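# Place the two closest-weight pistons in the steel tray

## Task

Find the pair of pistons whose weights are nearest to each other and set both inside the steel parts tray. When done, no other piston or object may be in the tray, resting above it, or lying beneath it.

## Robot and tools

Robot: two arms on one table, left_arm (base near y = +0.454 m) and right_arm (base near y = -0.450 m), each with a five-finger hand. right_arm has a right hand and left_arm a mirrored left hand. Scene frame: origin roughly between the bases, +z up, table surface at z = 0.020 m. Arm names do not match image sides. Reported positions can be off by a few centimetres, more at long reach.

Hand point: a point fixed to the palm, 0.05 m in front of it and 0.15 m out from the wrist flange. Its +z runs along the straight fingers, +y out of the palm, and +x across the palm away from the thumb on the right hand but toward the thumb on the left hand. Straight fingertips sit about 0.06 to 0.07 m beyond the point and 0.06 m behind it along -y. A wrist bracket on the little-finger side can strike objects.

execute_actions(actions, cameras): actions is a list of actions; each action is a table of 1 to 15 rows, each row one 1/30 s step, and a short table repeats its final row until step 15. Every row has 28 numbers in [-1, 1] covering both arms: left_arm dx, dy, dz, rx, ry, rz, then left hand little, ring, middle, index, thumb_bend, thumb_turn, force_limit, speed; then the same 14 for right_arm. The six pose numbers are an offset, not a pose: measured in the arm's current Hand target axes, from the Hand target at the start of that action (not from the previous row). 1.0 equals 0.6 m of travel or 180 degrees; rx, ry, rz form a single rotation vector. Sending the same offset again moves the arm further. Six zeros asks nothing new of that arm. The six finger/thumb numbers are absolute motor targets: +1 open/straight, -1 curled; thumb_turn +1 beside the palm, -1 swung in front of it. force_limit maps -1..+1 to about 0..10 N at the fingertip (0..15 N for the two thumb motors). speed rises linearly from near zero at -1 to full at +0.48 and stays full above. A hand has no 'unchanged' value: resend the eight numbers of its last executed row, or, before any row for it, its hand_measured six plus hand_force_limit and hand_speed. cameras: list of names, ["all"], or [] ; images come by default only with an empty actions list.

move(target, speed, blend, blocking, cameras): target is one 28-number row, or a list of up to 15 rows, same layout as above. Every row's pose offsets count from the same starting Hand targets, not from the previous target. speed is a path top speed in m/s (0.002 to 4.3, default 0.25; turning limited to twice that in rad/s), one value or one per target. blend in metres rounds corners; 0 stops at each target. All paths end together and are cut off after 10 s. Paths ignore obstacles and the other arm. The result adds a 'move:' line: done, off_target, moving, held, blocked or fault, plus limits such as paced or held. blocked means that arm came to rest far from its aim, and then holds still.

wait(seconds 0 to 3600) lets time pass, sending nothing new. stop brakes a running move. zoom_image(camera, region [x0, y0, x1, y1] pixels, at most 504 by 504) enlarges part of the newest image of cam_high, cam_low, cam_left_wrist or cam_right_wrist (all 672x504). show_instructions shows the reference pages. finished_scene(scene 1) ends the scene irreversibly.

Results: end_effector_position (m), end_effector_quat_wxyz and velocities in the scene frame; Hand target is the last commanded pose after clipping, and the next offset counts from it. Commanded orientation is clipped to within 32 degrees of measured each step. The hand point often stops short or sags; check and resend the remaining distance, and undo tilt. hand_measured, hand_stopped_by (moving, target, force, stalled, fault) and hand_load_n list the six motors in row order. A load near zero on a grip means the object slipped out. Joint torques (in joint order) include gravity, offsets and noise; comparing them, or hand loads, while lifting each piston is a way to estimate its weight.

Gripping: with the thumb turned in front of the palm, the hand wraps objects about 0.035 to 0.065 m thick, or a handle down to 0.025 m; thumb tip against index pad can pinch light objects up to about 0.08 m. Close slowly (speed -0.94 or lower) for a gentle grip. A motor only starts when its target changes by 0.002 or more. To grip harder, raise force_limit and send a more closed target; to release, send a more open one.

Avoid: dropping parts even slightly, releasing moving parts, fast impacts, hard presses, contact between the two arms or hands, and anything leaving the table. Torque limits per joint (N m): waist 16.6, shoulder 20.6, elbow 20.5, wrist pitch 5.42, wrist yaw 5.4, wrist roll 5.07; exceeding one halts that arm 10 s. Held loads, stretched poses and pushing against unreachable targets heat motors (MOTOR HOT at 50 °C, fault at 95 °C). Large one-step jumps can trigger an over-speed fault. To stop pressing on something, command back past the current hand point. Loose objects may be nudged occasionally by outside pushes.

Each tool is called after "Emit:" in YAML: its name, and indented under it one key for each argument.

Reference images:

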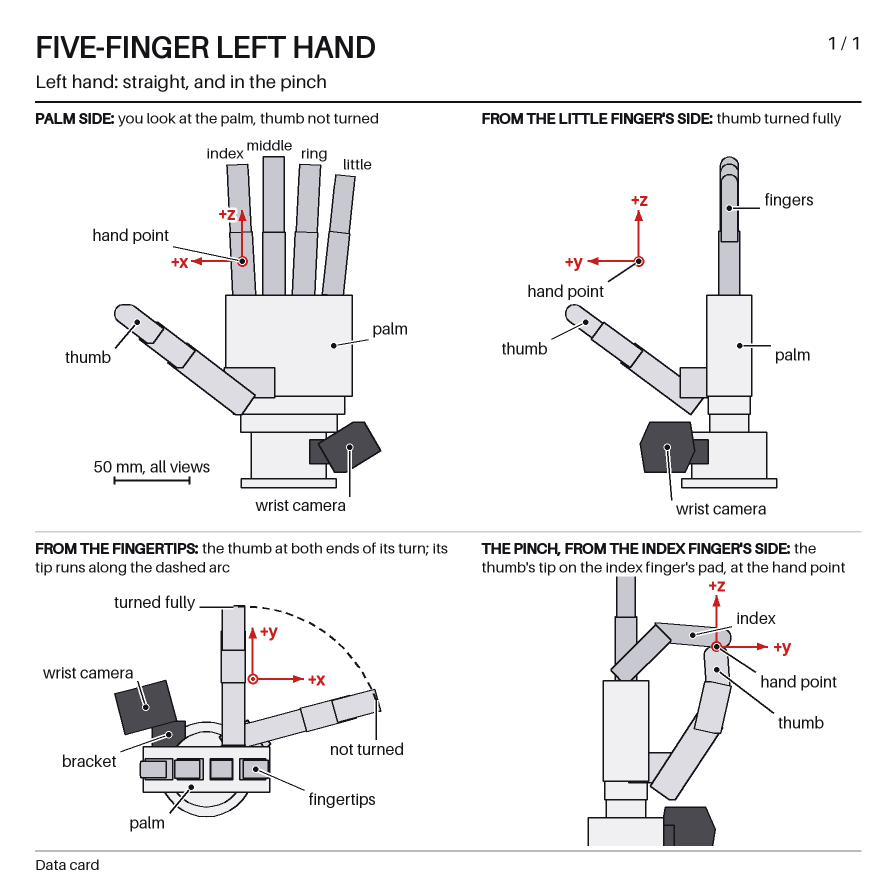

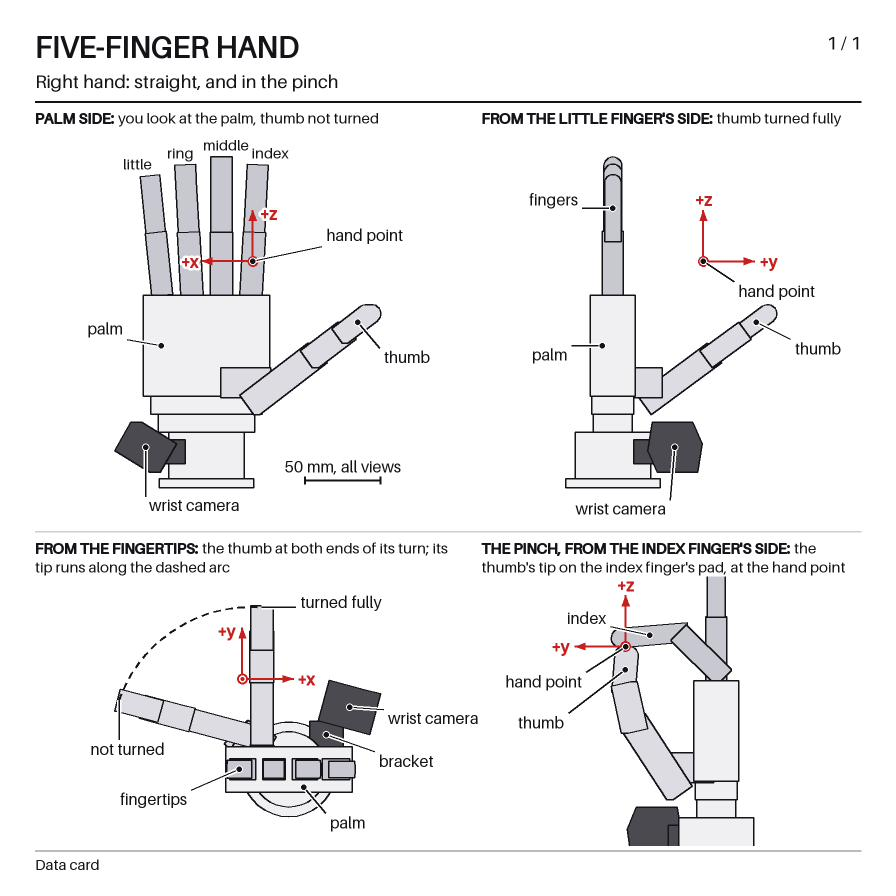

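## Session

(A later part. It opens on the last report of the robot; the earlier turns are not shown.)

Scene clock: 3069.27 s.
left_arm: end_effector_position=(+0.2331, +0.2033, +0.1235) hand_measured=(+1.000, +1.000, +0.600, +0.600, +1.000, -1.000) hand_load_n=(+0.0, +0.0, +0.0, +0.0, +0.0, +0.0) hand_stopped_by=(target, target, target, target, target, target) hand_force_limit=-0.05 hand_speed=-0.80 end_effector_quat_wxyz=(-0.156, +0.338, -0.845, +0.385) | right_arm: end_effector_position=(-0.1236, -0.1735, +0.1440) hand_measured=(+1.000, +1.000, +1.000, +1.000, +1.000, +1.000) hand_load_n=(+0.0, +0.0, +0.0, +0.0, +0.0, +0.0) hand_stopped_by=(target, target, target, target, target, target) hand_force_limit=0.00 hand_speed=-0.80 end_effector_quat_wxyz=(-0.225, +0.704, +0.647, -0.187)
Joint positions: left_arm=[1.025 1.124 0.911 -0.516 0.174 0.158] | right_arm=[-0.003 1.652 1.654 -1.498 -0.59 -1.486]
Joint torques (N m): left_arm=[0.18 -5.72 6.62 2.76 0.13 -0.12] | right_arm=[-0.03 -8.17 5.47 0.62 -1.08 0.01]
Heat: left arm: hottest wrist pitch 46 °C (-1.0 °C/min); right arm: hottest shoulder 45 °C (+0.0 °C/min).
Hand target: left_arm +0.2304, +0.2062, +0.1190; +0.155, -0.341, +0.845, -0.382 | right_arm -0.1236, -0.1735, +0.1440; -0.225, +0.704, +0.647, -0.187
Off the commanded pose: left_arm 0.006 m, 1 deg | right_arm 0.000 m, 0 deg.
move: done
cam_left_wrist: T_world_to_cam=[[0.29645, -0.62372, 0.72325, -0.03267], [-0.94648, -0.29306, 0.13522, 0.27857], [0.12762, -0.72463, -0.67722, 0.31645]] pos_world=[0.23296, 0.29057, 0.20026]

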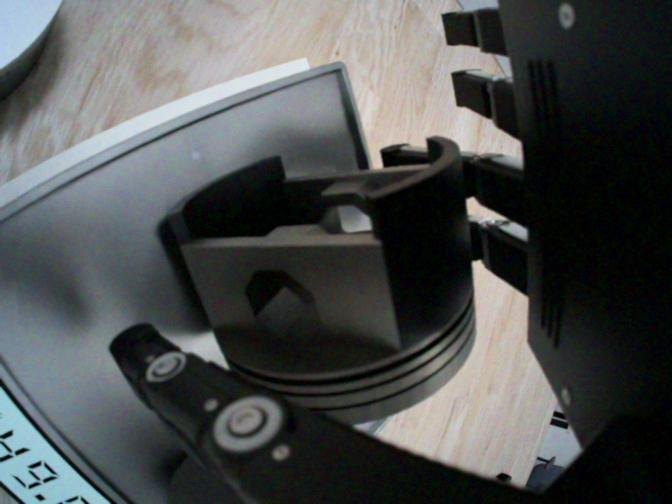

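Emit:
move:
  target: [0,0,0,0,0,0,1,1,-0.1,0.16,0.4,-1,-0.1,-0.93,0,0,0,0,0,0,1,1,1,1,1,1,0,-0.8]
  speed: 0.03
  cameras: ["cam_left_wrist"]

Scene clock: 3076.90 s.
left_arm: end_effector_position=(+0.2333, +0.2031, +0.1236) hand_measured=(+1.000, +1.000, +0.116, +0.254, +0.796, -1.000) hand_load_n=(+0.0, +0.0, +4.5, +5.5, +8.0, +0.0) hand_stopped_by=(target, target, force, force, force, target) hand_force_limit=-0.10 hand_speed=-0.93 end_effector_quat_wxyz=(-0.156, +0.338, -0.845, +0.385) | right_arm: end_effector_position=(-0.1236, -0.1735, +0.1440) hand_measured=(+1.000, +1.000, +1.000, +1.000, +1.000, +1.000) hand_load_n=(+0.0, +0.0, +0.0, +0.0, +0.0, +0.0) hand_stopped_by=(target, target, target, target, target, target) hand_force_limit=0.00 hand_speed=-0.80 end_effector_quat_wxyz=(-0.225, +0.704, +0.647, -0.187)
Joint positions: left_arm=[1.025 1.124 0.911 -0.514 0.174 0.157] | right_arm=[-0.003 1.652 1.654 -1.498 -0.59 -1.486]
Joint torques (N m): left_arm=[0.28 -5.94 6.89 2.66 0.15 -0.08] | right_arm=[0.01 -8.17 5.48 0.6 -1.06 0.02]
Heat: left arm: hottest wrist pitch 45 °C (-2.0 °C/min); right arm: hottest shoulder 45 °C (+0.0 °C/min).
Hand target: left_arm +0.2304, +0.2062, +0.1190; +0.155, -0.341, +0.845, -0.382 | right_arm -0.1236, -0.1735, +0.1440; -0.225, +0.704, +0.647, -0.187
Off the commanded pose: left_arm 0.006 m, 1 deg | right_arm 0.000 m, 0 deg.
move: done
cam_left_wrist: T_world_to_cam=[[0.29664, -0.62303, 0.72377, -0.03311], [-0.94636, -0.29346, 0.13525, 0.27871], [0.12813, -0.72506, -0.67666, 0.31626]] pos_world=[0.23306, 0.29047, 0.20026]

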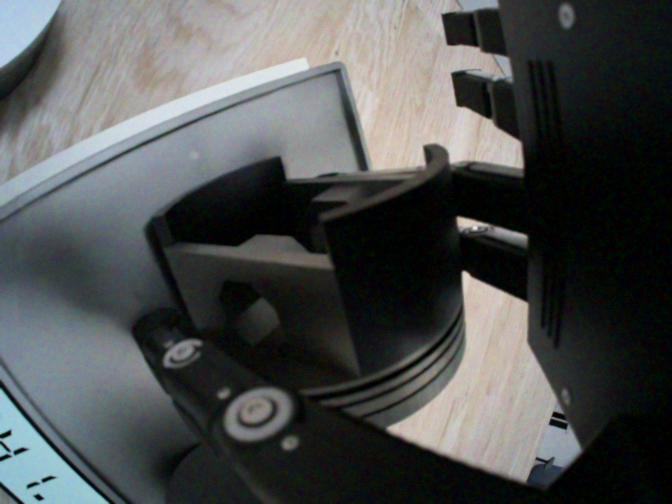

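Emit:
zoom_image:
  camera: "cam_left_wrist"
  region: [0, 370, 160, 504]

Scaled by 3.150 from the camera's image (finer frame: 960x720).

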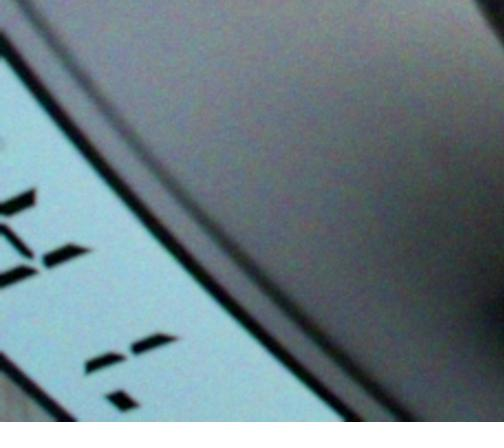

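Emit:
move:
  target: [0,-0.025,-0.022,0,0,0,1,1,-0.1,0.16,0.4,-1,-0.1,-0.93,0,0,0,0,0,0,1,1,1,1,1,1,0,-0.8]
  speed: 0.04
  cameras: ["cam_left_wrist"]

Scene clock: 3091.80 s.
left_arm: end_effector_position=(+0.2253, +0.2085, +0.1284) hand_measured=(+1.000, +1.000, +0.116, +0.254, +0.796, -1.000) hand_load_n=(+0.0, +0.0, +4.5, +5.0, +8.0, +0.0) hand_stopped_by=(target, target, force, force, force, target) hand_force_limit=-0.10 hand_speed=-0.93 end_effector_quat_wxyz=(-0.148, +0.343, -0.850, +0.372) | right_arm: end_effector_position=(-0.1236, -0.1735, +0.1440) hand_measured=(+1.000, +1.000, +1.000, +1.000, +1.000, +1.000) hand_load_n=(+0.0, +0.0, +0.0, +0.0, +0.0, -0.5) hand_stopped_by=(target, target, target, target, target, target) hand_force_limit=0.00 hand_speed=-0.80 end_effector_quat_wxyz=(-0.225, +0.704, +0.647, -0.187)
Joint positions: left_arm=[1.025 1.123 0.955 -0.593 0.173 0.156] | right_arm=[-0.003 1.652 1.654 -1.498 -0.59 -1.486]
Joint torques (N m): left_arm=[0.08 -5.15 11.33 2.65 0.13 -0.1] | right_arm=[-0.02 -8.23 5.44 0.58 -1.09 0.02]
Heat: left arm: hottest wrist pitch 44 °C (-2.0 °C/min); right arm: hottest shoulder 45 °C (+0.0 °C/min).
Hand target: left_arm +0.2304, +0.2062, +0.1388; +0.155, -0.341, +0.845, -0.382 | right_arm -0.1236, -0.1735, +0.1440; -0.225, +0.704, +0.647, -0.187
Off the commanded pose: left_arm 0.012 m, 1 deg | right_arm 0.000 m, 0 deg.
move: off_target (left_arm)
cam_left_wrist: T_world_to_cam=[[0.31748, -0.63529, 0.704, -0.03051], [-0.94183, -0.29759, 0.15619, 0.26922], [0.11028, -0.71263, -0.69281, 0.32797]] pos_world=[0.22708, 0.29445, 0.20665]

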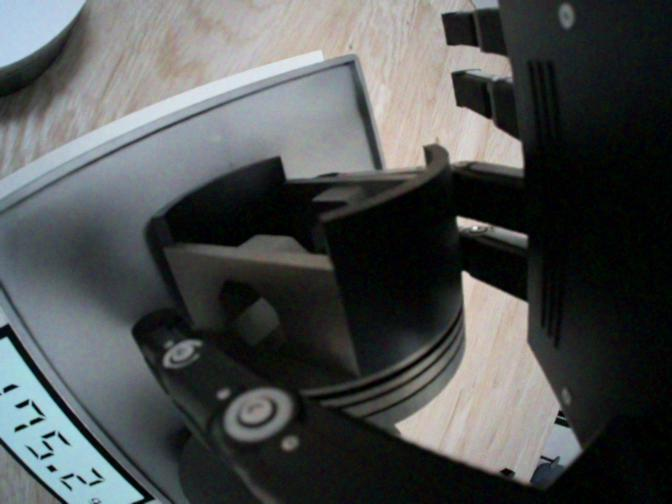

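Emit:
move:
  target:
    - [0,-0.1376,-0.1211,0,0,0,1,1,-0.1,0.16,0.4,-1,-0.1,-0.93,0,0,0,0,0,0,1,1,1,1,1,1,0,-0.8]
    - [0.3297,0.0128,-0.2703,0,0.1209,0.1064,1,1,-0.1,0.16,0.4,-1,-0.1,-0.93,0,0,0,0,0,0,1,1,1,1,1,1,0,-0.8]
    - [0.7302,0.2405,-0.4277,0,0.2461,0.2165,1,1,-0.1,0.16,0.4,-1,-0.1,-0.93,0,0,0,0,0,0,1,1,1,1,1,1,0,-0.8]
  speed: [0.1,0.15,0.15]
  blend: [0.03,0.06,0]
  cameras: ["cam_high","cam_left_wrist"]

Scene clock: 3124.57 s.
left_arm: end_effector_position=(-0.2810, +0.1135, +0.1944) hand_measured=(+1.000, +1.000, +0.116, +0.254, +0.796, -1.000) hand_load_n=(+0.0, +0.0, +4.0, +5.0, +8.0, +0.0) hand_stopped_by=(target, target, force, force, force, target) hand_force_limit=-0.10 hand_speed=-0.93 end_effector_quat_wxyz=(-0.051, +0.119, +0.906, -0.403) | right_arm: end_effector_position=(-0.1236, -0.1735, +0.1440) hand_measured=(+1.000, +1.000, +1.000, +1.000, +1.000, +1.000) hand_load_n=(+0.0, +0.0, +0.0, -0.5, +0.0, +0.0) hand_stopped_by=(target, target, target, target, target, target) hand_force_limit=0.00 hand_speed=-0.80 end_effector_quat_wxyz=(-0.225, +0.704, +0.647, -0.187)
Joint positions: left_arm=[-0.714 1.398 1.408 -0.805 -0.352 -0.334] | right_arm=[-0.003 1.652 1.654 -1.498 -0.59 -1.486]
Joint torques (N m): left_arm=[0.01 -5.36 10.85 2.87 -0.57 0.06] | right_arm=[-0.01 -8.21 5.45 0.59 -1.08 0.03]
Heat: left arm: hottest elbow 48 °C (+6.0 °C/min); right arm: hottest shoulder 45 °C (+0.0 °C/min).
Hand target: left_arm -0.2846, +0.1086, +0.1998; -0.053, +0.119, +0.904, -0.408 | right_arm -0.1236, -0.1735, +0.1440; -0.225, +0.704, +0.647, -0.187
Off the commanded pose: left_arm 0.008 m, 1 deg | right_arm 0.000 m, 0 deg.
move: done
cam_left_wrist: T_world_to_cam=[[-0.38142, -0.59193, 0.71003, -0.1791], [-0.74395, 0.65247, 0.1443, -0.29606], [-0.54868, -0.47319, -0.68923, 0.14882]] pos_world=[-0.20691, 0.15758, 0.27246]

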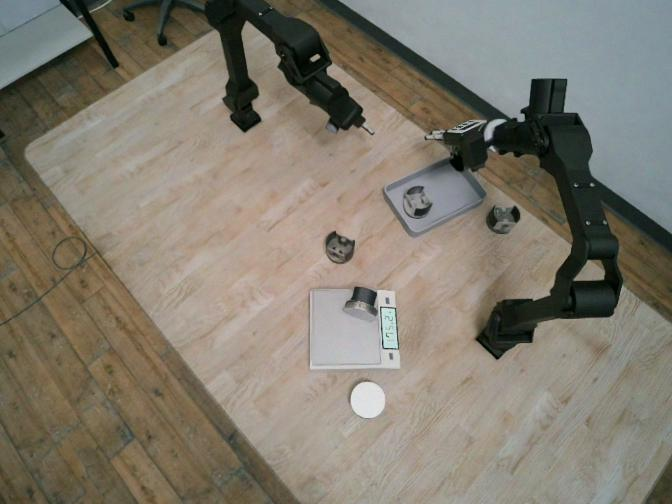

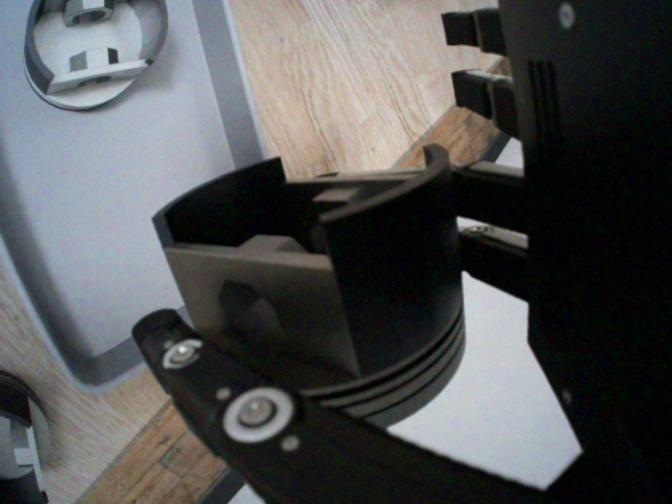

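Emit:
move:
  target: [0,0.1251,0.1101,0,0,0,1,1,-0.1,0.16,0.4,-1,-0.1,-0.93,0,0,0,0,0,0,1,1,1,1,1,1,0,-0.8]
  speed: 0.1
  cameras: ["cam_high","cam_left_wrist"]

Scene clock: 3149.10 s.
left_arm: end_effector_position=(-0.2863, +0.1077, +0.0995) hand_measured=(+1.000, +1.000, +0.116, +0.254, +0.796, -1.000) hand_load_n=(+0.0, +0.0, +4.0, +5.0, +8.0, +0.0) hand_stopped_by=(target, target, force, force, force, target) hand_force_limit=-0.10 hand_speed=-0.93 end_effector_quat_wxyz=(-0.053, +0.118, +0.905, -0.406) | right_arm: end_effector_position=(-0.1236, -0.1735, +0.1440) hand_measured=(+1.000, +1.000, +1.000, +1.000, +1.000, +1.000) hand_load_n=(+0.0, +0.0, +0.0, +0.0, +0.0, -0.5) hand_stopped_by=(target, target, target, target, target, target) hand_force_limit=0.00 hand_speed=-0.80 end_effector_quat_wxyz=(-0.225, +0.704, +0.647, -0.187)
Joint positions: left_arm=[-0.714 1.398 1.022 -0.411 -0.352 -0.334] | right_arm=[-0.003 1.652 1.654 -1.498 -0.59 -1.486]
Joint torques (N m): left_arm=[0.11 -8.26 7.23 2.85 -0.54 0.08] | right_arm=[0.01 -8.18 5.43 0.6 -1.07 0.02]
Heat: left arm: hottest elbow 48 °C (+6.1 °C/min); right arm: hottest shoulder 45 °C (+0.0 °C/min).
Hand target: left_arm -0.2846, +0.1087, +0.0998; -0.053, +0.119, +0.904, -0.408 | right_arm -0.1236, -0.1735, +0.1440; -0.225, +0.704, +0.647, -0.187
Off the commanded pose: left_arm 0.002 m, 0 deg | right_arm 0.000 m, 0 deg.
move: done
cam_left_wrist: T_world_to_cam=[[-0.37753, -0.5872, 0.71601, -0.11717], [-0.74296, 0.6536, 0.14427, -0.28241], [-0.5527, -0.47751, -0.68302, 0.07645]] pos_world=[-0.2118, 0.15228, 0.17686]

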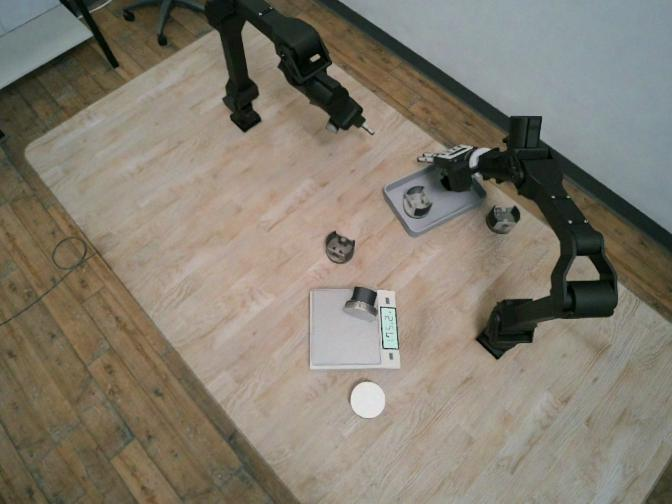

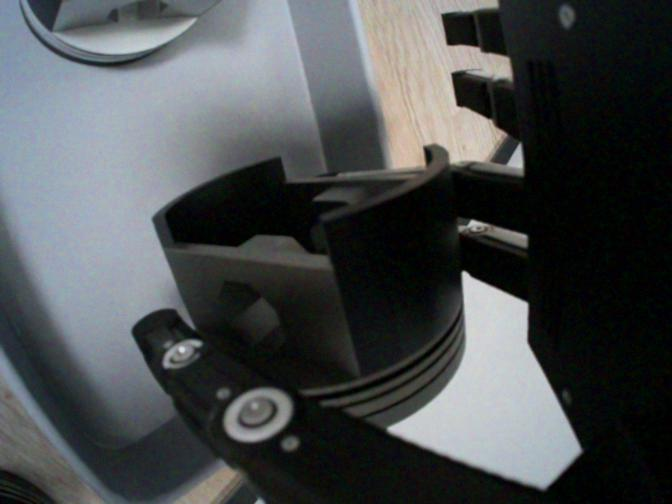

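Emit:
move:
  target: [0,0.0188,0.0165,0,0,0,1,1,-0.1,0.16,0.4,-1,-0.1,-0.93,0,0,0,0,0,0,1,1,1,1,1,1,0,-0.8]
  speed: 0.06

Emit:
move:
  target: [0,0.0063,0.0055,0,0,0,1,1,-0.1,0.16,0.4,-1,-0.1,-0.93,0,0,0,0,0,0,1,1,1,1,1,1,0,-0.8]
  speed: 0.05
  cameras: ["cam_left_wrist"]

Scene clock: 3165.50 s.
left_arm: end_effector_position=(-0.2866, +0.1073, +0.0886) hand_measured=(+1.000, +1.000, +0.116, +0.254, +0.796, -1.000) hand_load_n=(-0.5, +0.0, +4.5, +5.0, +8.0, +0.0) hand_stopped_by=(target, target, force, force, force, target) hand_force_limit=-0.10 hand_speed=-0.93 end_effector_quat_wxyz=(-0.056, +0.117, +0.903, -0.410) | right_arm: end_effector_position=(-0.1236, -0.1735, +0.1440) hand_measured=(+1.000, +1.000, +1.000, +1.000, +1.000, +1.000) hand_load_n=(+0.0, +0.0, +0.0, +0.0, +0.0, +0.0) hand_stopped_by=(target, target, target, target, target, target) hand_force_limit=0.00 hand_speed=-0.80 end_effector_quat_wxyz=(-0.225, +0.704, +0.647, -0.187)
Joint positions: left_arm=[-0.714 1.398 0.969 -0.348 -0.352 -0.334] | right_arm=[-0.003 1.652 1.654 -1.498 -0.59 -1.486]
Joint torques (N m): left_arm=[-0.06 -7.14 7.25 2.92 -0.55 0.08] | right_arm=[0.03 -8.2 5.47 0.59 -1.09 0.02]
Heat: left arm: hottest wrist pitch 48 °C (+1.0 °C/min); right arm: hottest shoulder 45 °C (+0.0 °C/min).
Hand target: left_arm -0.2846, +0.1087, +0.0849; -0.053, +0.119, +0.904, -0.408 | right_arm -0.1236, -0.1735, +0.1440; -0.225, +0.704, +0.647, -0.187
Off the commanded pose: left_arm 0.004 m, 0 deg | right_arm 0.000 m, 0 deg.
move: done

Scene clock: 3166.07 s.
left_arm: end_effector_position=(-0.2868, +0.1072, +0.0851) hand_measured=(+1.000, +1.000, +0.116, +0.254, +0.796, -1.000) hand_load_n=(+0.0, +0.0, +4.0, +5.0, +7.5, +0.0) hand_stopped_by=(target, target, force, force, force, target) hand_force_limit=-0.10 hand_speed=-0.93 end_effector_quat_wxyz=(-0.057, +0.117, +0.902, -0.411) | right_arm: end_effector_position=(-0.1236, -0.1735, +0.1440) hand_measured=(+1.000, +1.000, +1.000, +1.000, +1.000, +1.000) hand_load_n=(+0.0, +0.0, +0.0, +0.0, +0.0, +0.0) hand_stopped_by=(target, target, target, target, target, target) hand_force_limit=0.00 hand_speed=-0.80 end_effector_quat_wxyz=(-0.225, +0.704, +0.647, -0.187)
Joint positions: left_arm=[-0.714 1.398 0.952 -0.328 -0.352 -0.334] | right_arm=[-0.003 1.652 1.654 -1.498 -0.59 -1.486]
Joint torques (N m): left_arm=[-0.11 -6.67 7.33 2.95 -0.51 0.07] | right_arm=[0.04 -8.2 5.46 0.62 -1.07 0.02]
Heat: left arm: hottest wrist pitch 48 °C (+1.0 °C/min); right arm: hottest shoulder 45 °C (+0.0 °C/min).
Hand target: left_arm -0.2846, +0.1087, +0.0799; -0.053, +0.119, +0.904, -0.408 | right_arm -0.1236, -0.1735, +0.1440; -0.225, +0.704, +0.647, -0.187
Off the commanded pose: left_arm 0.006 m, 1 deg | right_arm 0.000 m, 0 deg.
move: done
cam_left_wrist: T_world_to_cam=[[-0.37089, -0.57986, 0.7254, -0.10697], [-0.74161, 0.65509, 0.14448, -0.28018], [-0.55898, -0.48438, -0.67299, 0.06416]] pos_world=[-0.2116, 0.15259, 0.16125]

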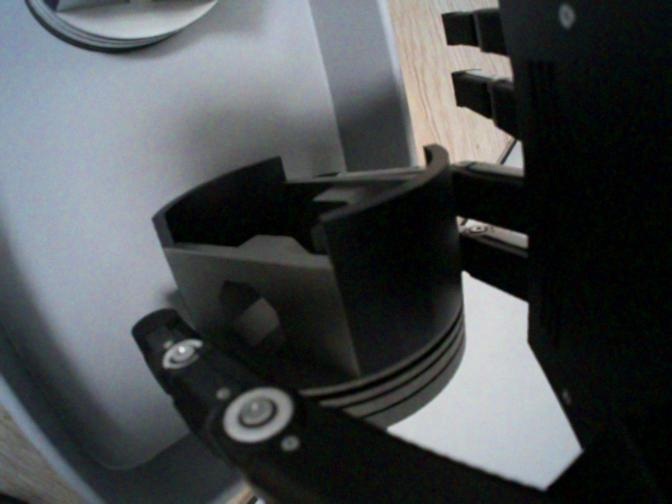

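Emit:
move:
  target: [0,0.0063,0.0055,0,0,0,1,1,-0.1,0.16,0.4,-1,-0.1,-0.93,0,0,0,0,0,0,1,1,1,1,1,1,0,-0.8]
  speed: 0.05

Emit:
move:
  target: [0,0.005,0.0044,0,0,0,1,1,-0.1,0.16,0.4,-1,-0.1,-0.93,0,0,0,0,0,0,1,1,1,1,1,1,0,-0.8]
  speed: 0.05
  cameras: ["cam_left_wrist"]

Scene clock: 3184.57 s.
left_arm: end_effector_position=(-0.2869, +0.1070, +0.0818) hand_measured=(+1.000, +1.000, +0.116, +0.254, +0.796, -1.000) hand_load_n=(+0.0, +0.0, +4.0, +5.0, +8.0, +0.0) hand_stopped_by=(target, target, force, force, force, target) hand_force_limit=-0.10 hand_speed=-0.93 end_effector_quat_wxyz=(-0.058, +0.116, +0.902, -0.413) | right_arm: end_effector_position=(-0.1236, -0.1735, +0.1440) hand_measured=(+1.000, +1.000, +1.000, +1.000, +1.000, +1.000) hand_load_n=(+0.0, +0.0, +0.0, +0.0, +0.0, +0.0) hand_stopped_by=(target, target, target, target, target, target) hand_force_limit=0.00 hand_speed=-0.80 end_effector_quat_wxyz=(-0.225, +0.704, +0.647, -0.187)
Joint positions: left_arm=[-0.714 1.398 0.935 -0.307 -0.352 -0.334] | right_arm=[-0.003 1.652 1.654 -1.498 -0.59 -1.486]
Joint torques (N m): left_arm=[0 -6.16 7.21 2.9 -0.49 0.11] | right_arm=[-0.05 -8.22 5.43 0.58 -1.08 0.03]
Heat: left arm: hottest wrist pitch 49 °C (+1.0 °C/min); right arm: hottest shoulder 45 °C (+0.0 °C/min).
Hand target: left_arm -0.2846, +0.1088, +0.0748; -0.053, +0.119, +0.904, -0.408 | right_arm -0.1236, -0.1735, +0.1440; -0.225, +0.704, +0.647, -0.187
Off the commanded pose: left_arm 0.008 m, 1 deg | right_arm 0.000 m, 0 deg.
move: done

Scene clock: 3185.10 s.
left_arm: end_effector_position=(-0.2871, +0.1068, +0.0793) hand_measured=(+1.000, +1.000, +0.116, +0.254, +0.796, -1.000) hand_load_n=(+0.0, -0.5, +4.0, +5.0, +7.5, +0.0) hand_stopped_by=(target, target, force, force, force, target) hand_force_limit=-0.10 hand_speed=-0.93 end_effector_quat_wxyz=(-0.059, +0.116, +0.901, -0.414) | right_arm: end_effector_position=(-0.1236, -0.1735, +0.1440) hand_measured=(+1.000, +1.000, +1.000, +1.000, +1.000, +1.000) hand_load_n=(+0.0, +0.0, +0.0, +0.0, +0.0, +0.0) hand_stopped_by=(target, target, target, target, target, target) hand_force_limit=0.00 hand_speed=-0.80 end_effector_quat_wxyz=(-0.225, +0.704, +0.647, -0.187)
Joint positions: left_arm=[-0.714 1.399 0.922 -0.29 -0.352 -0.334] | right_arm=[-0.003 1.652 1.654 -1.498 -0.59 -1.486]
Joint torques (N m): left_arm=[-0.04 -5.53 7.11 2.89 -0.54 0.07] | right_arm=[0.01 -8.2 5.5 0.6 -1.09 0.03]
Heat: left arm: hottest wrist pitch 49 °C (+2.0 °C/min); right arm: hottest shoulder 45 °C (+0.0 °C/min).
Hand target: left_arm -0.2846, +0.1088, +0.0707; -0.053, +0.119, +0.904, -0.408 | right_arm -0.1236, -0.1735, +0.1440; -0.225, +0.704, +0.647, -0.187
Off the commanded pose: left_arm 0.009 m, 1 deg | right_arm 0.000 m, 0 deg.
move: off_target (left_arm)
cam_left_wrist: T_world_to_cam=[[-0.36714, -0.57574, 0.73057, -0.10292], [-0.74085, 0.65592, 0.14461, -0.27917], [-0.56245, -0.48815, -0.66735, 0.05888]] pos_world=[-0.21149, 0.1526, 0.15485]

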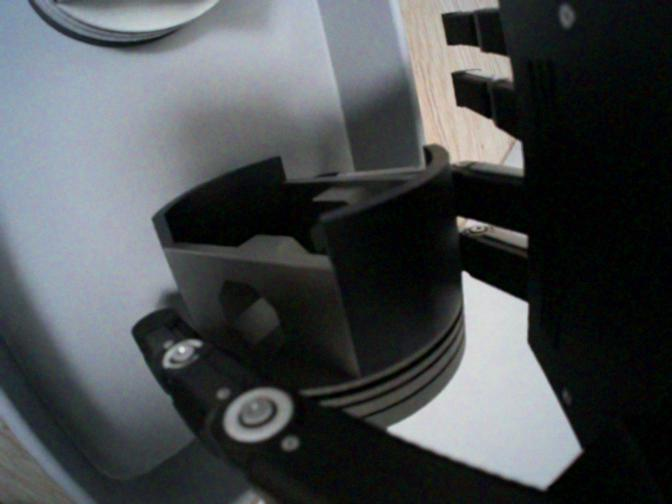

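Emit:
move:
  target: [0,0.005,0.0044,0,0,0,1,1,-0.1,0.16,0.4,-1,-0.1,-0.93,0,0,0,0,0,0,1,1,1,1,1,1,0,-0.8]
  speed: 0.05

Emit:
move:
  target: [0,0.0038,0.0033,0,0,0,1,1,-0.1,0.16,0.4,-1,-0.1,-0.93,0,0,0,0,0,0,1,1,1,1,1,1,0,-0.8]
  speed: 0.05
  cameras: ["cam_left_wrist"]

Scene clock: 3194.10 s.
left_arm: end_effector_position=(-0.2872, +0.1067, +0.0753) hand_measured=(+1.000, +1.000, +0.116, +0.254, +0.796, -1.000) hand_load_n=(+0.0, +0.0, +4.0, +5.0, +8.0, +0.0) hand_stopped_by=(target, target, force, force, force, target) hand_force_limit=-0.10 hand_speed=-0.93 end_effector_quat_wxyz=(-0.059, +0.116, +0.901, -0.414) | right_arm: end_effector_position=(-0.1236, -0.1735, +0.1440) hand_measured=(+1.000, +1.000, +1.000, +1.000, +1.000, +1.000) hand_load_n=(+0.0, +0.0, +0.0, +0.0, +0.0, +0.0) hand_stopped_by=(target, target, target, target, target, target) hand_force_limit=0.00 hand_speed=-0.80 end_effector_quat_wxyz=(-0.225, +0.704, +0.647, -0.187)
Joint positions: left_arm=[-0.714 1.403 0.91 -0.272 -0.352 -0.334] | right_arm=[-0.003 1.652 1.654 -1.498 -0.59 -1.486]
Joint torques (N m): left_arm=[-0.06 -5.22 6.99 2.95 -0.49 0.08] | right_arm=[0.01 -8.22 5.47 0.61 -1.1 0.01]
Heat: left arm: hottest wrist pitch 48 °C (+2.0 °C/min); right arm: hottest shoulder 45 °C (+0.0 °C/min).
Hand target: left_arm -0.2846, +0.1087, +0.0668; -0.053, +0.119, +0.904, -0.408 | right_arm -0.1236, -0.1735, +0.1440; -0.225, +0.704, +0.647, -0.187
Off the commanded pose: left_arm 0.009 m, 1 deg | right_arm 0.000 m, 0 deg.
move: off_target (left_arm)

Scene clock: 3194.63 s.
left_arm: end_effector_position=(-0.2872, +0.1067, +0.0724) hand_measured=(+1.000, +1.000, +0.116, +0.254, +0.796, -1.000) hand_load_n=(+0.0, +0.0, +4.0, +5.0, +8.0, +0.0) hand_stopped_by=(target, target, force, force, force, target) hand_force_limit=-0.10 hand_speed=-0.93 end_effector_quat_wxyz=(-0.059, +0.116, +0.901, -0.414) | right_arm: end_effector_position=(-0.1236, -0.1735, +0.1440) hand_measured=(+1.000, +1.000, +1.000, +1.000, +1.000, +1.000) hand_load_n=(+0.0, +0.0, +0.0, +0.0, +0.0, +0.0) hand_stopped_by=(target, target, target, target, target, target) hand_force_limit=0.00 hand_speed=-0.80 end_effector_quat_wxyz=(-0.225, +0.704, +0.647, -0.187)
Joint positions: left_arm=[-0.714 1.406 0.9 -0.26 -0.352 -0.334] | right_arm=[-0.003 1.652 1.654 -1.498 -0.59 -1.486]
Joint torques (N m): left_arm=[-0.09 -5.54 7.15 2.94 -0.57 0.11] | right_arm=[-0.05 -8.21 5.46 0.59 -1.08 0.01]
Heat: left arm: hottest wrist pitch 48 °C (+2.0 °C/min); right arm: hottest shoulder 45 °C (+0.0 °C/min).
Hand target: left_arm -0.2846, +0.1088, +0.0638; -0.053, +0.119, +0.904, -0.408 | right_arm -0.1236, -0.1735, +0.1440; -0.225, +0.704, +0.647, -0.187
Off the commanded pose: left_arm 0.009 m, 1 deg | right_arm 0.000 m, 0 deg.
move: off_target (left_arm)
cam_left_wrist: T_world_to_cam=[[-0.36694, -0.57552, 0.73084, -0.09791], [-0.7408, 0.65597, 0.14462, -0.27817], [-0.56265, -0.48834, -0.66705, 0.05422]] pos_world=[-0.21149, 0.1526, 0.14795]

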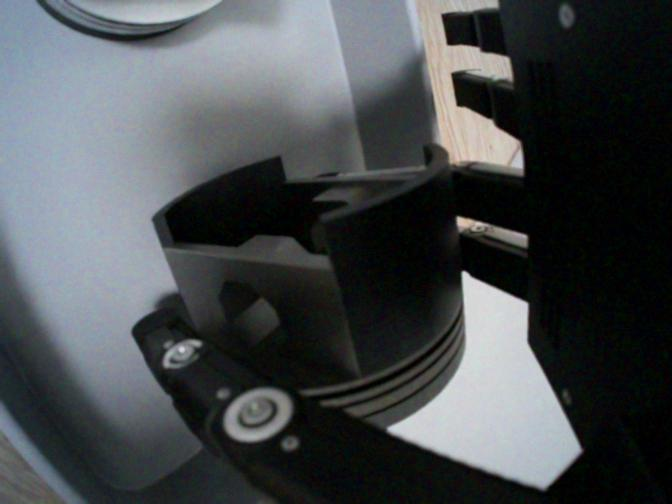

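Emit:
move:
  target: [0,0.0031,0.0028,0,0,0,1,1,-0.1,0.16,0.4,-1,-0.1,-0.93,0,0,0,0,0,0,1,1,1,1,1,1,0,-0.8]
  speed: 0.05
  cameras: ["cam_left_wrist"]

Scene clock: 3201.17 s.
left_arm: end_effector_position=(-0.2873, +0.1066, +0.0700) hand_measured=(+1.000, +1.000, +0.116, +0.254, +0.796, -1.000) hand_load_n=(+0.0, +0.0, +4.5, +5.0, +7.5, +0.0) hand_stopped_by=(target, target, force, force, force, target) hand_force_limit=-0.10 hand_speed=-0.93 end_effector_quat_wxyz=(-0.059, +0.116, +0.901, -0.414) | right_arm: end_effector_position=(-0.1236, -0.1735, +0.1440) hand_measured=(+1.000, +1.000, +1.000, +1.000, +1.000, +1.000) hand_load_n=(+0.0, +0.0, +0.0, +0.0, +0.0, +0.0) hand_stopped_by=(target, target, target, target, target, target) hand_force_limit=0.00 hand_speed=-0.80 end_effector_quat_wxyz=(-0.225, +0.704, +0.647, -0.187)
Joint positions: left_arm=[-0.714 1.409 0.892 -0.249 -0.352 -0.334] | right_arm=[-0.003 1.652 1.654 -1.498 -0.59 -1.486]
Joint torques (N m): left_arm=[0.15 -5.73 7.17 2.93 -0.5 0.12] | right_arm=[-0.02 -8.23 5.51 0.6 -1.08 0.03]
Heat: left arm: hottest wrist pitch 49 °C (+3.0 °C/min); right arm: hottest shoulder 45 °C (+0.0 °C/min).
Hand target: left_arm -0.2846, +0.1087, +0.0613; -0.053, +0.119, +0.904, -0.408 | right_arm -0.1236, -0.1735, +0.1440; -0.225, +0.704, +0.647, -0.187
Off the commanded pose: left_arm 0.009 m, 1 deg | right_arm 0.000 m, 0 deg.
move: off_target (left_arm)
cam_left_wrist: T_world_to_cam=[[-0.36678, -0.5753, 0.7311, -0.09622], [-0.74079, 0.656, 0.14457, -0.27781], [-0.56277, -0.48856, -0.66678, 0.05241]] pos_world=[-0.21159, 0.1525, 0.14545]

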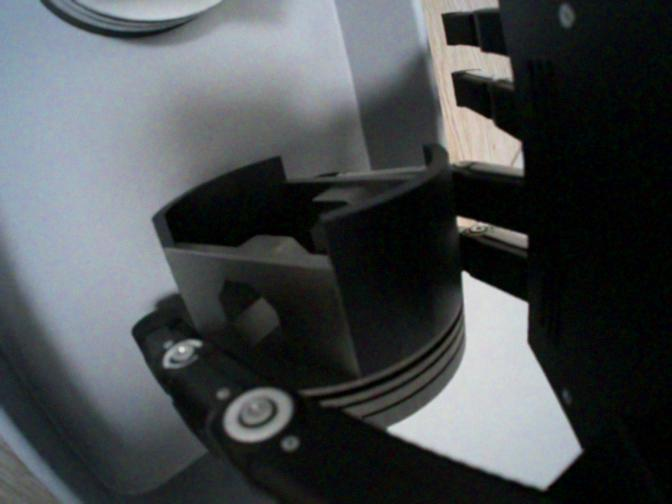

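Emit:
move:
  target: [0,0.0031,0.0028,0,0,0,1,1,-0.1,0.16,0.4,-1,-0.1,-0.93,0,0,0,0,0,0,1,1,1,1,1,1,0,-0.8]
  speed: 0.05
  cameras: ["cam_left_wrist"]

Scene clock: 3207.33 s.
left_arm: end_effector_position=(-0.2874, +0.1065, +0.0679) hand_measured=(+1.000, +1.000, +0.116, +0.254, +0.796, -1.000) hand_load_n=(+0.0, +0.0, +4.0, +5.0, +8.0, +0.0) hand_stopped_by=(target, target, force, force, force, target) hand_force_limit=-0.10 hand_speed=-0.93 end_effector_quat_wxyz=(-0.059, +0.116, +0.901, -0.414) | right_arm: end_effector_position=(-0.1236, -0.1735, +0.1440) hand_measured=(+1.000, +1.000, +1.000, +1.000, +1.000, +1.000) hand_load_n=(+0.0, +0.0, +0.0, +0.0, +0.0, +0.0) hand_stopped_by=(target, target, target, target, target, target) hand_force_limit=0.00 hand_speed=-0.80 end_effector_quat_wxyz=(-0.225, +0.704, +0.647, -0.187)
Joint positions: left_arm=[-0.714 1.412 0.885 -0.238 -0.352 -0.334] | right_arm=[-0.003 1.652 1.654 -1.498 -0.59 -1.486]
Joint torques (N m): left_arm=[0.16 -5.48 6.94 2.92 -0.52 0.11] | right_arm=[0 -8.23 5.45 0.6 -1.08 0.01]
Heat: left arm: hottest wrist pitch 48 °C (+2.0 °C/min); right arm: hottest shoulder 45 °C (+0.0 °C/min).
Hand target: left_arm -0.2846, +0.1087, +0.0589; -0.053, +0.119, +0.904, -0.408 | right_arm -0.1236, -0.1735, +0.1440; -0.225, +0.704, +0.647, -0.187
Off the commanded pose: left_arm 0.010 m, 1 deg | right_arm 0.000 m, 0 deg.
move: off_target (left_arm)
cam_left_wrist: T_world_to_cam=[[-0.36636, -0.57499, 0.73155, -0.09473], [-0.7407, 0.65607, 0.14471, -0.27751], [-0.56315, -0.48884, -0.66625, 0.05073]] pos_world=[-0.21169, 0.1524, 0.14325]

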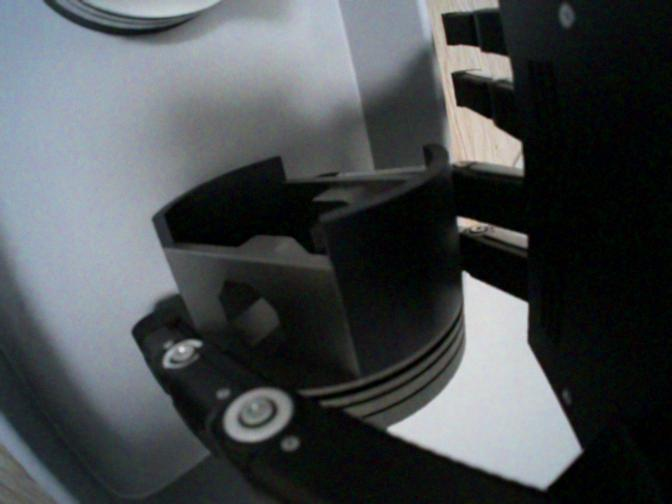

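Emit:
move:
  target: [0,0.0031,0.0028,0,0,0,1,1,-0.1,0.16,0.4,-1,-0.1,-0.93,0,0,0,0,0,0,1,1,1,1,1,1,0,-0.8]
  speed: 0.05
  cameras: ["cam_left_wrist"]

Scene clock: 3211.50 s.
left_arm: end_effector_position=(-0.2881, +0.1057, +0.0674) hand_measured=(+1.000, +1.000, +0.116, +0.254, +0.796, -1.000) hand_load_n=(+0.0, +0.0, +3.5, +5.0, +8.0, +0.0) hand_stopped_by=(target, target, force, force, force, target) hand_force_limit=-0.10 hand_speed=-0.93 end_effector_quat_wxyz=(-0.061, +0.115, +0.900, -0.416) | right_arm: end_effector_position=(-0.1236, -0.1735, +0.1440) hand_measured=(+1.000, +1.000, +1.000, +1.000, +1.000, +1.000) hand_load_n=(+0.0, +0.5, +0.0, +0.0, +0.0, +0.0) hand_stopped_by=(target, target, target, target, target, target) hand_force_limit=0.00 hand_speed=-0.80 end_effector_quat_wxyz=(-0.225, +0.704, +0.647, -0.187)
Joint positions: left_arm=[-0.714 1.412 0.879 -0.226 -0.352 -0.334] | right_arm=[-0.003 1.652 1.654 -1.498 -0.59 -1.486]
Joint torques (N m): left_arm=[-0.07 -5.34 6.59 2.91 -0.48 0.09] | right_arm=[-0.01 -8.19 5.51 0.58 -1.09 0.02]
Heat: left arm: hottest wrist pitch 49 °C (+3.0 °C/min); right arm: hottest shoulder 45 °C (+0.0 °C/min).
Hand target: left_arm -0.2847, +0.1086, +0.0563; -0.053, +0.119, +0.904, -0.408 | right_arm -0.1236, -0.1735, +0.1440; -0.225, +0.704, +0.647, -0.187
Off the commanded pose: left_arm 0.012 m, 1 deg | right_arm 0.000 m, 0 deg.
move: off_target (left_arm)
cam_left_wrist: T_world_to_cam=[[-0.3639, -0.57227, 0.7349, -0.0949], [-0.74024, 0.65658, 0.14473, -0.27741], [-0.56535, -0.49134, -0.66255, 0.04899]] pos_world=[-0.21219, 0.1519, 0.14235]

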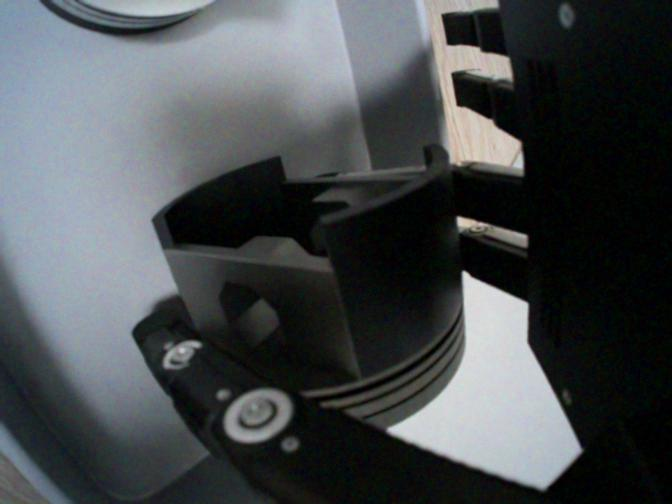

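Emit:
move:
  target: [0,-0.0063,-0.0055,0,0,0,1,1,-0.1,0.16,0.4,-1,-0.1,-0.93,0,0,0,0,0,0,1,1,1,1,1,1,0,-0.8]
  speed: 0.05

Emit:
move:
  target: [0,0,0,0,0,0,1,1,0.3,0.42,0.9,-1,-0.1,-0.94,0,0,0,0,0,0,1,1,1,1,1,1,0,-0.8]
  speed: 0.05
  cameras: ["cam_left_wrist"]

Scene clock: 3218.50 s.
left_arm: end_effector_position=(-0.2870, +0.1070, +0.0660) hand_measured=(+1.000, +1.000, +0.116, +0.254, +0.796, -1.000) hand_load_n=(+0.0, +0.0, +4.0, +5.0, +7.5, +0.0) hand_stopped_by=(target, target, force, force, force, target) hand_force_limit=-0.10 hand_speed=-0.93 end_effector_quat_wxyz=(-0.059, +0.116, +0.901, -0.414) | right_arm: end_effector_position=(-0.1236, -0.1735, +0.1440) hand_measured=(+1.000, +1.000, +1.000, +1.000, +1.000, +1.000) hand_load_n=(+0.0, +0.0, +0.0, +0.0, +0.0, +0.0) hand_stopped_by=(target, target, target, target, target, target) hand_force_limit=0.00 hand_speed=-0.80 end_effector_quat_wxyz=(-0.225, +0.704, +0.647, -0.187)
Joint positions: left_arm=[-0.714 1.412 0.879 -0.233 -0.352 -0.334] | right_arm=[-0.003 1.652 1.654 -1.498 -0.59 -1.486]
Joint torques (N m): left_arm=[-0.01 -5.63 8.51 1.81 -0.51 0.08] | right_arm=[-0.01 -8.18 5.47 0.59 -1.06 0.01]
Heat: left arm: hottest wrist pitch 48 °C (+1.0 °C/min); right arm: hottest shoulder 45 °C (+0.0 °C/min).
Hand target: left_arm -0.2847, +0.1086, +0.0613; -0.053, +0.119, +0.904, -0.408 | right_arm -0.1236, -0.1735, +0.1440; -0.225, +0.704, +0.647, -0.187
Off the commanded pose: left_arm 0.006 m, 1 deg | right_arm 0.000 m, 0 deg.
move: done

Scene clock: 3219.93 s.
left_arm: end_effector_position=(-0.2856, +0.1085, +0.0645) hand_measured=(+1.000, +1.000, +0.300, +0.420, +0.900, -1.000) hand_load_n=(+0.5, +0.0, +0.0, +0.0, +0.0, +0.0) hand_stopped_by=(target, target, target, target, target, target) hand_force_limit=-0.10 hand_speed=-0.94 end_effector_quat_wxyz=(-0.057, +0.117, +0.902, -0.411) | right_arm: end_effector_position=(-0.1236, -0.1735, +0.1440) hand_measured=(+1.000, +1.000, +1.000, +1.000, +1.000, +1.000) hand_load_n=(+0.0, +0.0, +0.0, +0.0, +0.0, +0.0) hand_stopped_by=(target, target, target, target, target, target) hand_force_limit=0.00 hand_speed=-0.80 end_effector_quat_wxyz=(-0.225, +0.704, +0.647, -0.187)
Joint positions: left_arm=[-0.714 1.412 0.879 -0.241 -0.352 -0.334] | right_arm=[-0.003 1.652 1.654 -1.498 -0.59 -1.486]
Joint torques (N m): left_arm=[0.09 -5.86 8.67 2.33 -0.56 0.08] | right_arm=[0 -8.15 5.49 0.59 -1.08 0.04]
Heat: left arm: hottest wrist pitch 48 °C (+1.0 °C/min); right arm: hottest shoulder 45 °C (+0.0 °C/min).
Hand target: left_arm -0.2847, +0.1086, +0.0613; -0.054, +0.119, +0.904, -0.408 | right_arm -0.1236, -0.1735, +0.1440; -0.225, +0.704, +0.647, -0.187
Off the commanded pose: left_arm 0.003 m, 1 deg | right_arm 0.000 m, 0 deg.
move: done
cam_left_wrist: T_world_to_cam=[[-0.37089, -0.57986, 0.7254, -0.09089], [-0.74161, 0.65509, 0.14448, -0.2771], [-0.55898, -0.48438, -0.67299, 0.05154]] pos_world=[-0.2104, 0.15379, 0.14065]

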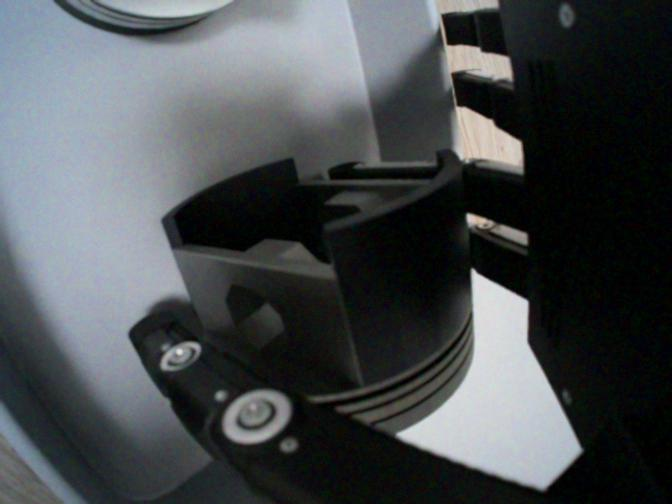

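Emit:
move:
  target:
    - [0,0,0,0,0,0,1,1,0.42,0.52,0.94,-1,-0.1,-0.9,0,0,0,0,0,0,1,1,1,1,1,1,0,-0.8]

Emit:
move:
  target:
    - [0,-0.05,-0.044,0,0,0,1,1,0.42,0.52,0.94,-1,-0.1,-0.9,0,0,0,0,0,0,1,1,1,1,1,1,0,-0.8]
  speed: 0.05
  cameras: ["cam_high","cam_left_wrist"]

Scene clock: 3250.67 s.
left_arm: end_effector_position=(-0.2856, +0.1085, +0.0645) hand_measured=(+1.000, +1.000, +0.420, +0.520, +0.940, -1.000) hand_load_n=(+0.0, -0.5, +0.0, +0.0, +0.0, +0.0) hand_stopped_by=(target, target, target, target, target, target) hand_force_limit=-0.10 hand_speed=-0.90 end_effector_quat_wxyz=(-0.057, +0.117, +0.902, -0.411) | right_arm: end_effector_position=(-0.1236, -0.1735, +0.1440) hand_measured=(+1.000, +1.000, +1.000, +1.000, +1.000, +1.000) hand_load_n=(+0.0, +0.0, +0.0, +0.0, +0.0, +0.0) hand_stopped_by=(target, target, target, target, target, target) hand_force_limit=0.00 hand_speed=-0.80 end_effector_quat_wxyz=(-0.225, +0.704, +0.647, -0.187)
Joint positions: left_arm=[-0.714 1.412 0.879 -0.241 -0.352 -0.334] | right_arm=[-0.003 1.652 1.654 -1.498 -0.59 -1.486]
Joint torques (N m): left_arm=[0.04 -5.89 8.52 2.31 -0.49 0.08] | right_arm=[-0.03 -8.17 5.44 0.6 -1.09 0]
Heat: left arm: hottest wrist pitch 46 °C (-2.0 °C/min); right arm: hottest shoulder 45 °C (+0.0 °C/min).
Hand target: left_arm -0.2847, +0.1086, +0.0613; -0.054, +0.119, +0.904, -0.408 | right_arm -0.1236, -0.1735, +0.1440; -0.225, +0.704, +0.647, -0.187
Off the commanded pose: left_arm 0.003 m, 1 deg | right_arm 0.000 m, 0 deg.
move: done

Scene clock: 3251.93 s.
left_arm: end_effector_position=(-0.2829, +0.1114, +0.0920) hand_measured=(+1.000, +1.000, +0.420, +0.520, +0.940, -1.000) hand_load_n=(+0.0, +0.0, -0.5, +0.0, +0.0, +0.0) hand_stopped_by=(target, target, target, target, target, target) hand_force_limit=-0.10 hand_speed=-0.90 end_effector_quat_wxyz=(-0.049, +0.120, +0.907, -0.400) | right_arm: end_effector_position=(-0.1236, -0.1735, +0.1440) hand_measured=(+1.000, +1.000, +1.000, +1.000, +1.000, +1.000) hand_load_n=(+0.0, +0.0, +0.0, +0.0, +0.0, +0.0) hand_stopped_by=(target, target, target, target, target, target) hand_force_limit=0.00 hand_speed=-0.80 end_effector_quat_wxyz=(-0.225, +0.704, +0.647, -0.187)
Joint positions: left_arm=[-0.714 1.397 1.002 -0.408 -0.352 -0.334] | right_arm=[-0.003 1.652 1.654 -1.498 -0.59 -1.486]
Joint torques (N m): left_arm=[-0.02 -7.88 9.88 2.19 -0.53 0.1] | right_arm=[0.04 -8.18 5.46 0.58 -1.08 0.01]
Heat: left arm: hottest wrist pitch 46 °C (-2.0 °C/min); right arm: hottest shoulder 45 °C (+0.0 °C/min).
Hand target: left_arm -0.2846, +0.1087, +0.1011; -0.053, +0.119, +0.904, -0.408 | right_arm -0.1236, -0.1735, +0.1440; -0.225, +0.704, +0.647, -0.187
Off the commanded pose: left_arm 0.010 m, 1 deg | right_arm 0.000 m, 0 deg.
move: off_target (left_arm)
cam_left_wrist: T_world_to_cam=[[-0.38472, -0.59493, 0.70573, -0.1085], [-0.74439, 0.65205, 0.14389, -0.28138], [-0.54578, -0.46998, -0.69372, 0.07712]] pos_world=[-0.20911, 0.15517, 0.17056]

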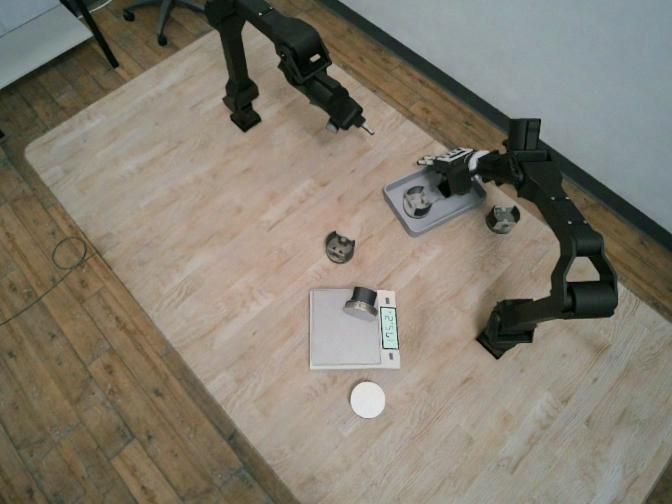

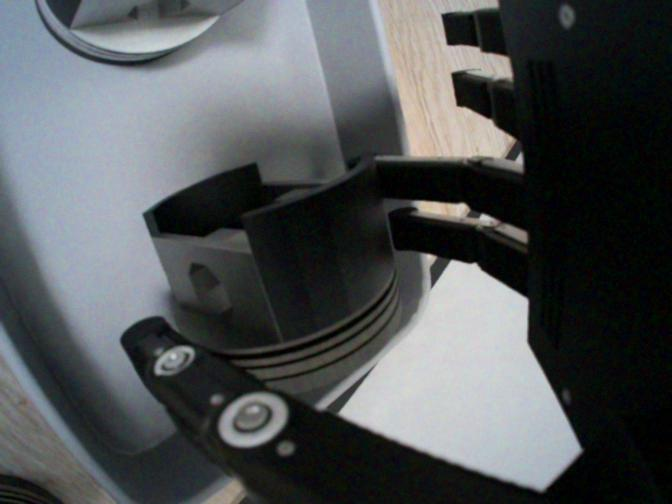

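Emit:
move:
  target:
    - [0,-0.125,-0.11,0,0,0,1,1,0.42,0.52,0.94,-1,-0.1,-0.9,0,0,0,0,0,0,1,1,1,1,1,1,0,-0.8]
  speed: 0.12
  cameras: ["cam_high","cam_left_wrist"]

Scene clock: 3257.53 s.
left_arm: end_effector_position=(-0.2836, +0.1106, +0.2025) hand_measured=(+1.000, +1.000, +0.420, +0.520, +0.940, -1.000) hand_load_n=(+0.0, +0.5, +0.0, +0.0, +0.0, +0.0) hand_stopped_by=(target, target, target, target, target, target) hand_force_limit=-0.10 hand_speed=-0.90 end_effector_quat_wxyz=(-0.056, +0.117, +0.903, -0.410) | right_arm: end_effector_position=(-0.1236, -0.1735, +0.1440) hand_measured=(+1.000, +1.000, +1.000, +1.000, +1.000, +1.000) hand_load_n=(+0.0, +0.0, +0.0, +0.0, +0.0, +0.0) hand_stopped_by=(target, target, target, target, target, target) hand_force_limit=0.00 hand_speed=-0.80 end_effector_quat_wxyz=(-0.225, +0.704, +0.647, -0.187)
Joint positions: left_arm=[-0.714 1.397 1.423 -0.802 -0.352 -0.333] | right_arm=[-0.003 1.652 1.654 -1.498 -0.59 -1.486]
Joint torques (N m): left_arm=[-0.17 -5.21 9.81 2.21 -0.55 0.05] | right_arm=[0.02 -8.25 5.44 0.61 -1.09 0.02]
Heat: left arm: hottest wrist pitch 45 °C (-3.0 °C/min); right arm: hottest shoulder 45 °C (+0.0 °C/min).
Hand target: left_arm -0.2847, +0.1086, +0.2010; -0.053, +0.119, +0.904, -0.408 | right_arm -0.1236, -0.1735, +0.1440; -0.225, +0.704, +0.647, -0.187
Off the commanded pose: left_arm 0.003 m, 0 deg | right_arm 0.000 m, 0 deg.
move: done
cam_left_wrist: T_world_to_cam=[[-0.37234, -0.58093, 0.7238, -0.189], [-0.74172, 0.65503, 0.14418, -0.29697], [-0.55787, -0.48317, -0.67478, 0.14707]] pos_world=[-0.2086, 0.15579, 0.27886]

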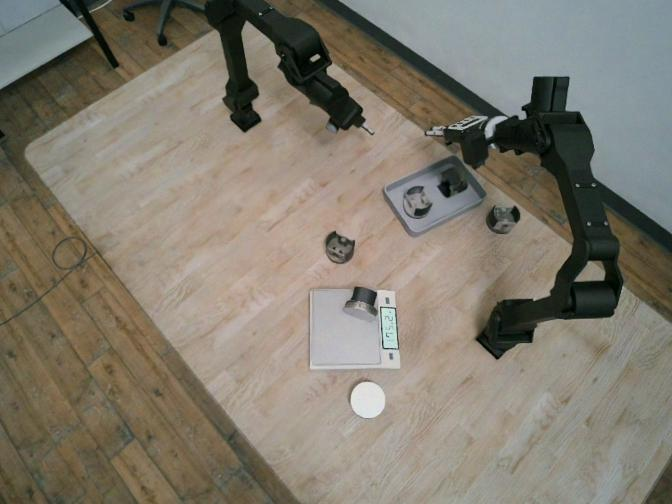

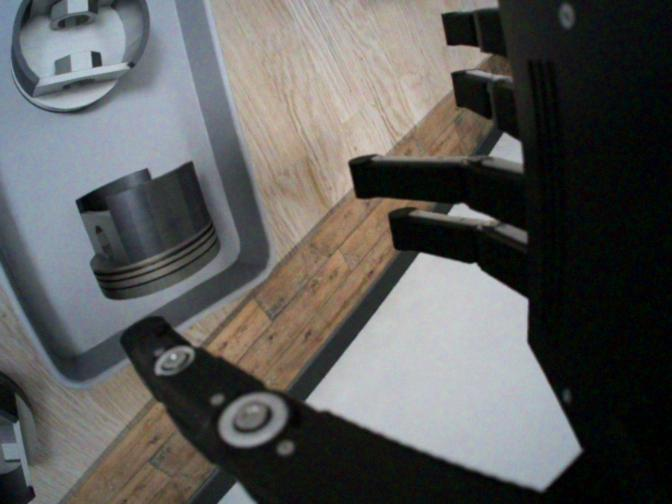

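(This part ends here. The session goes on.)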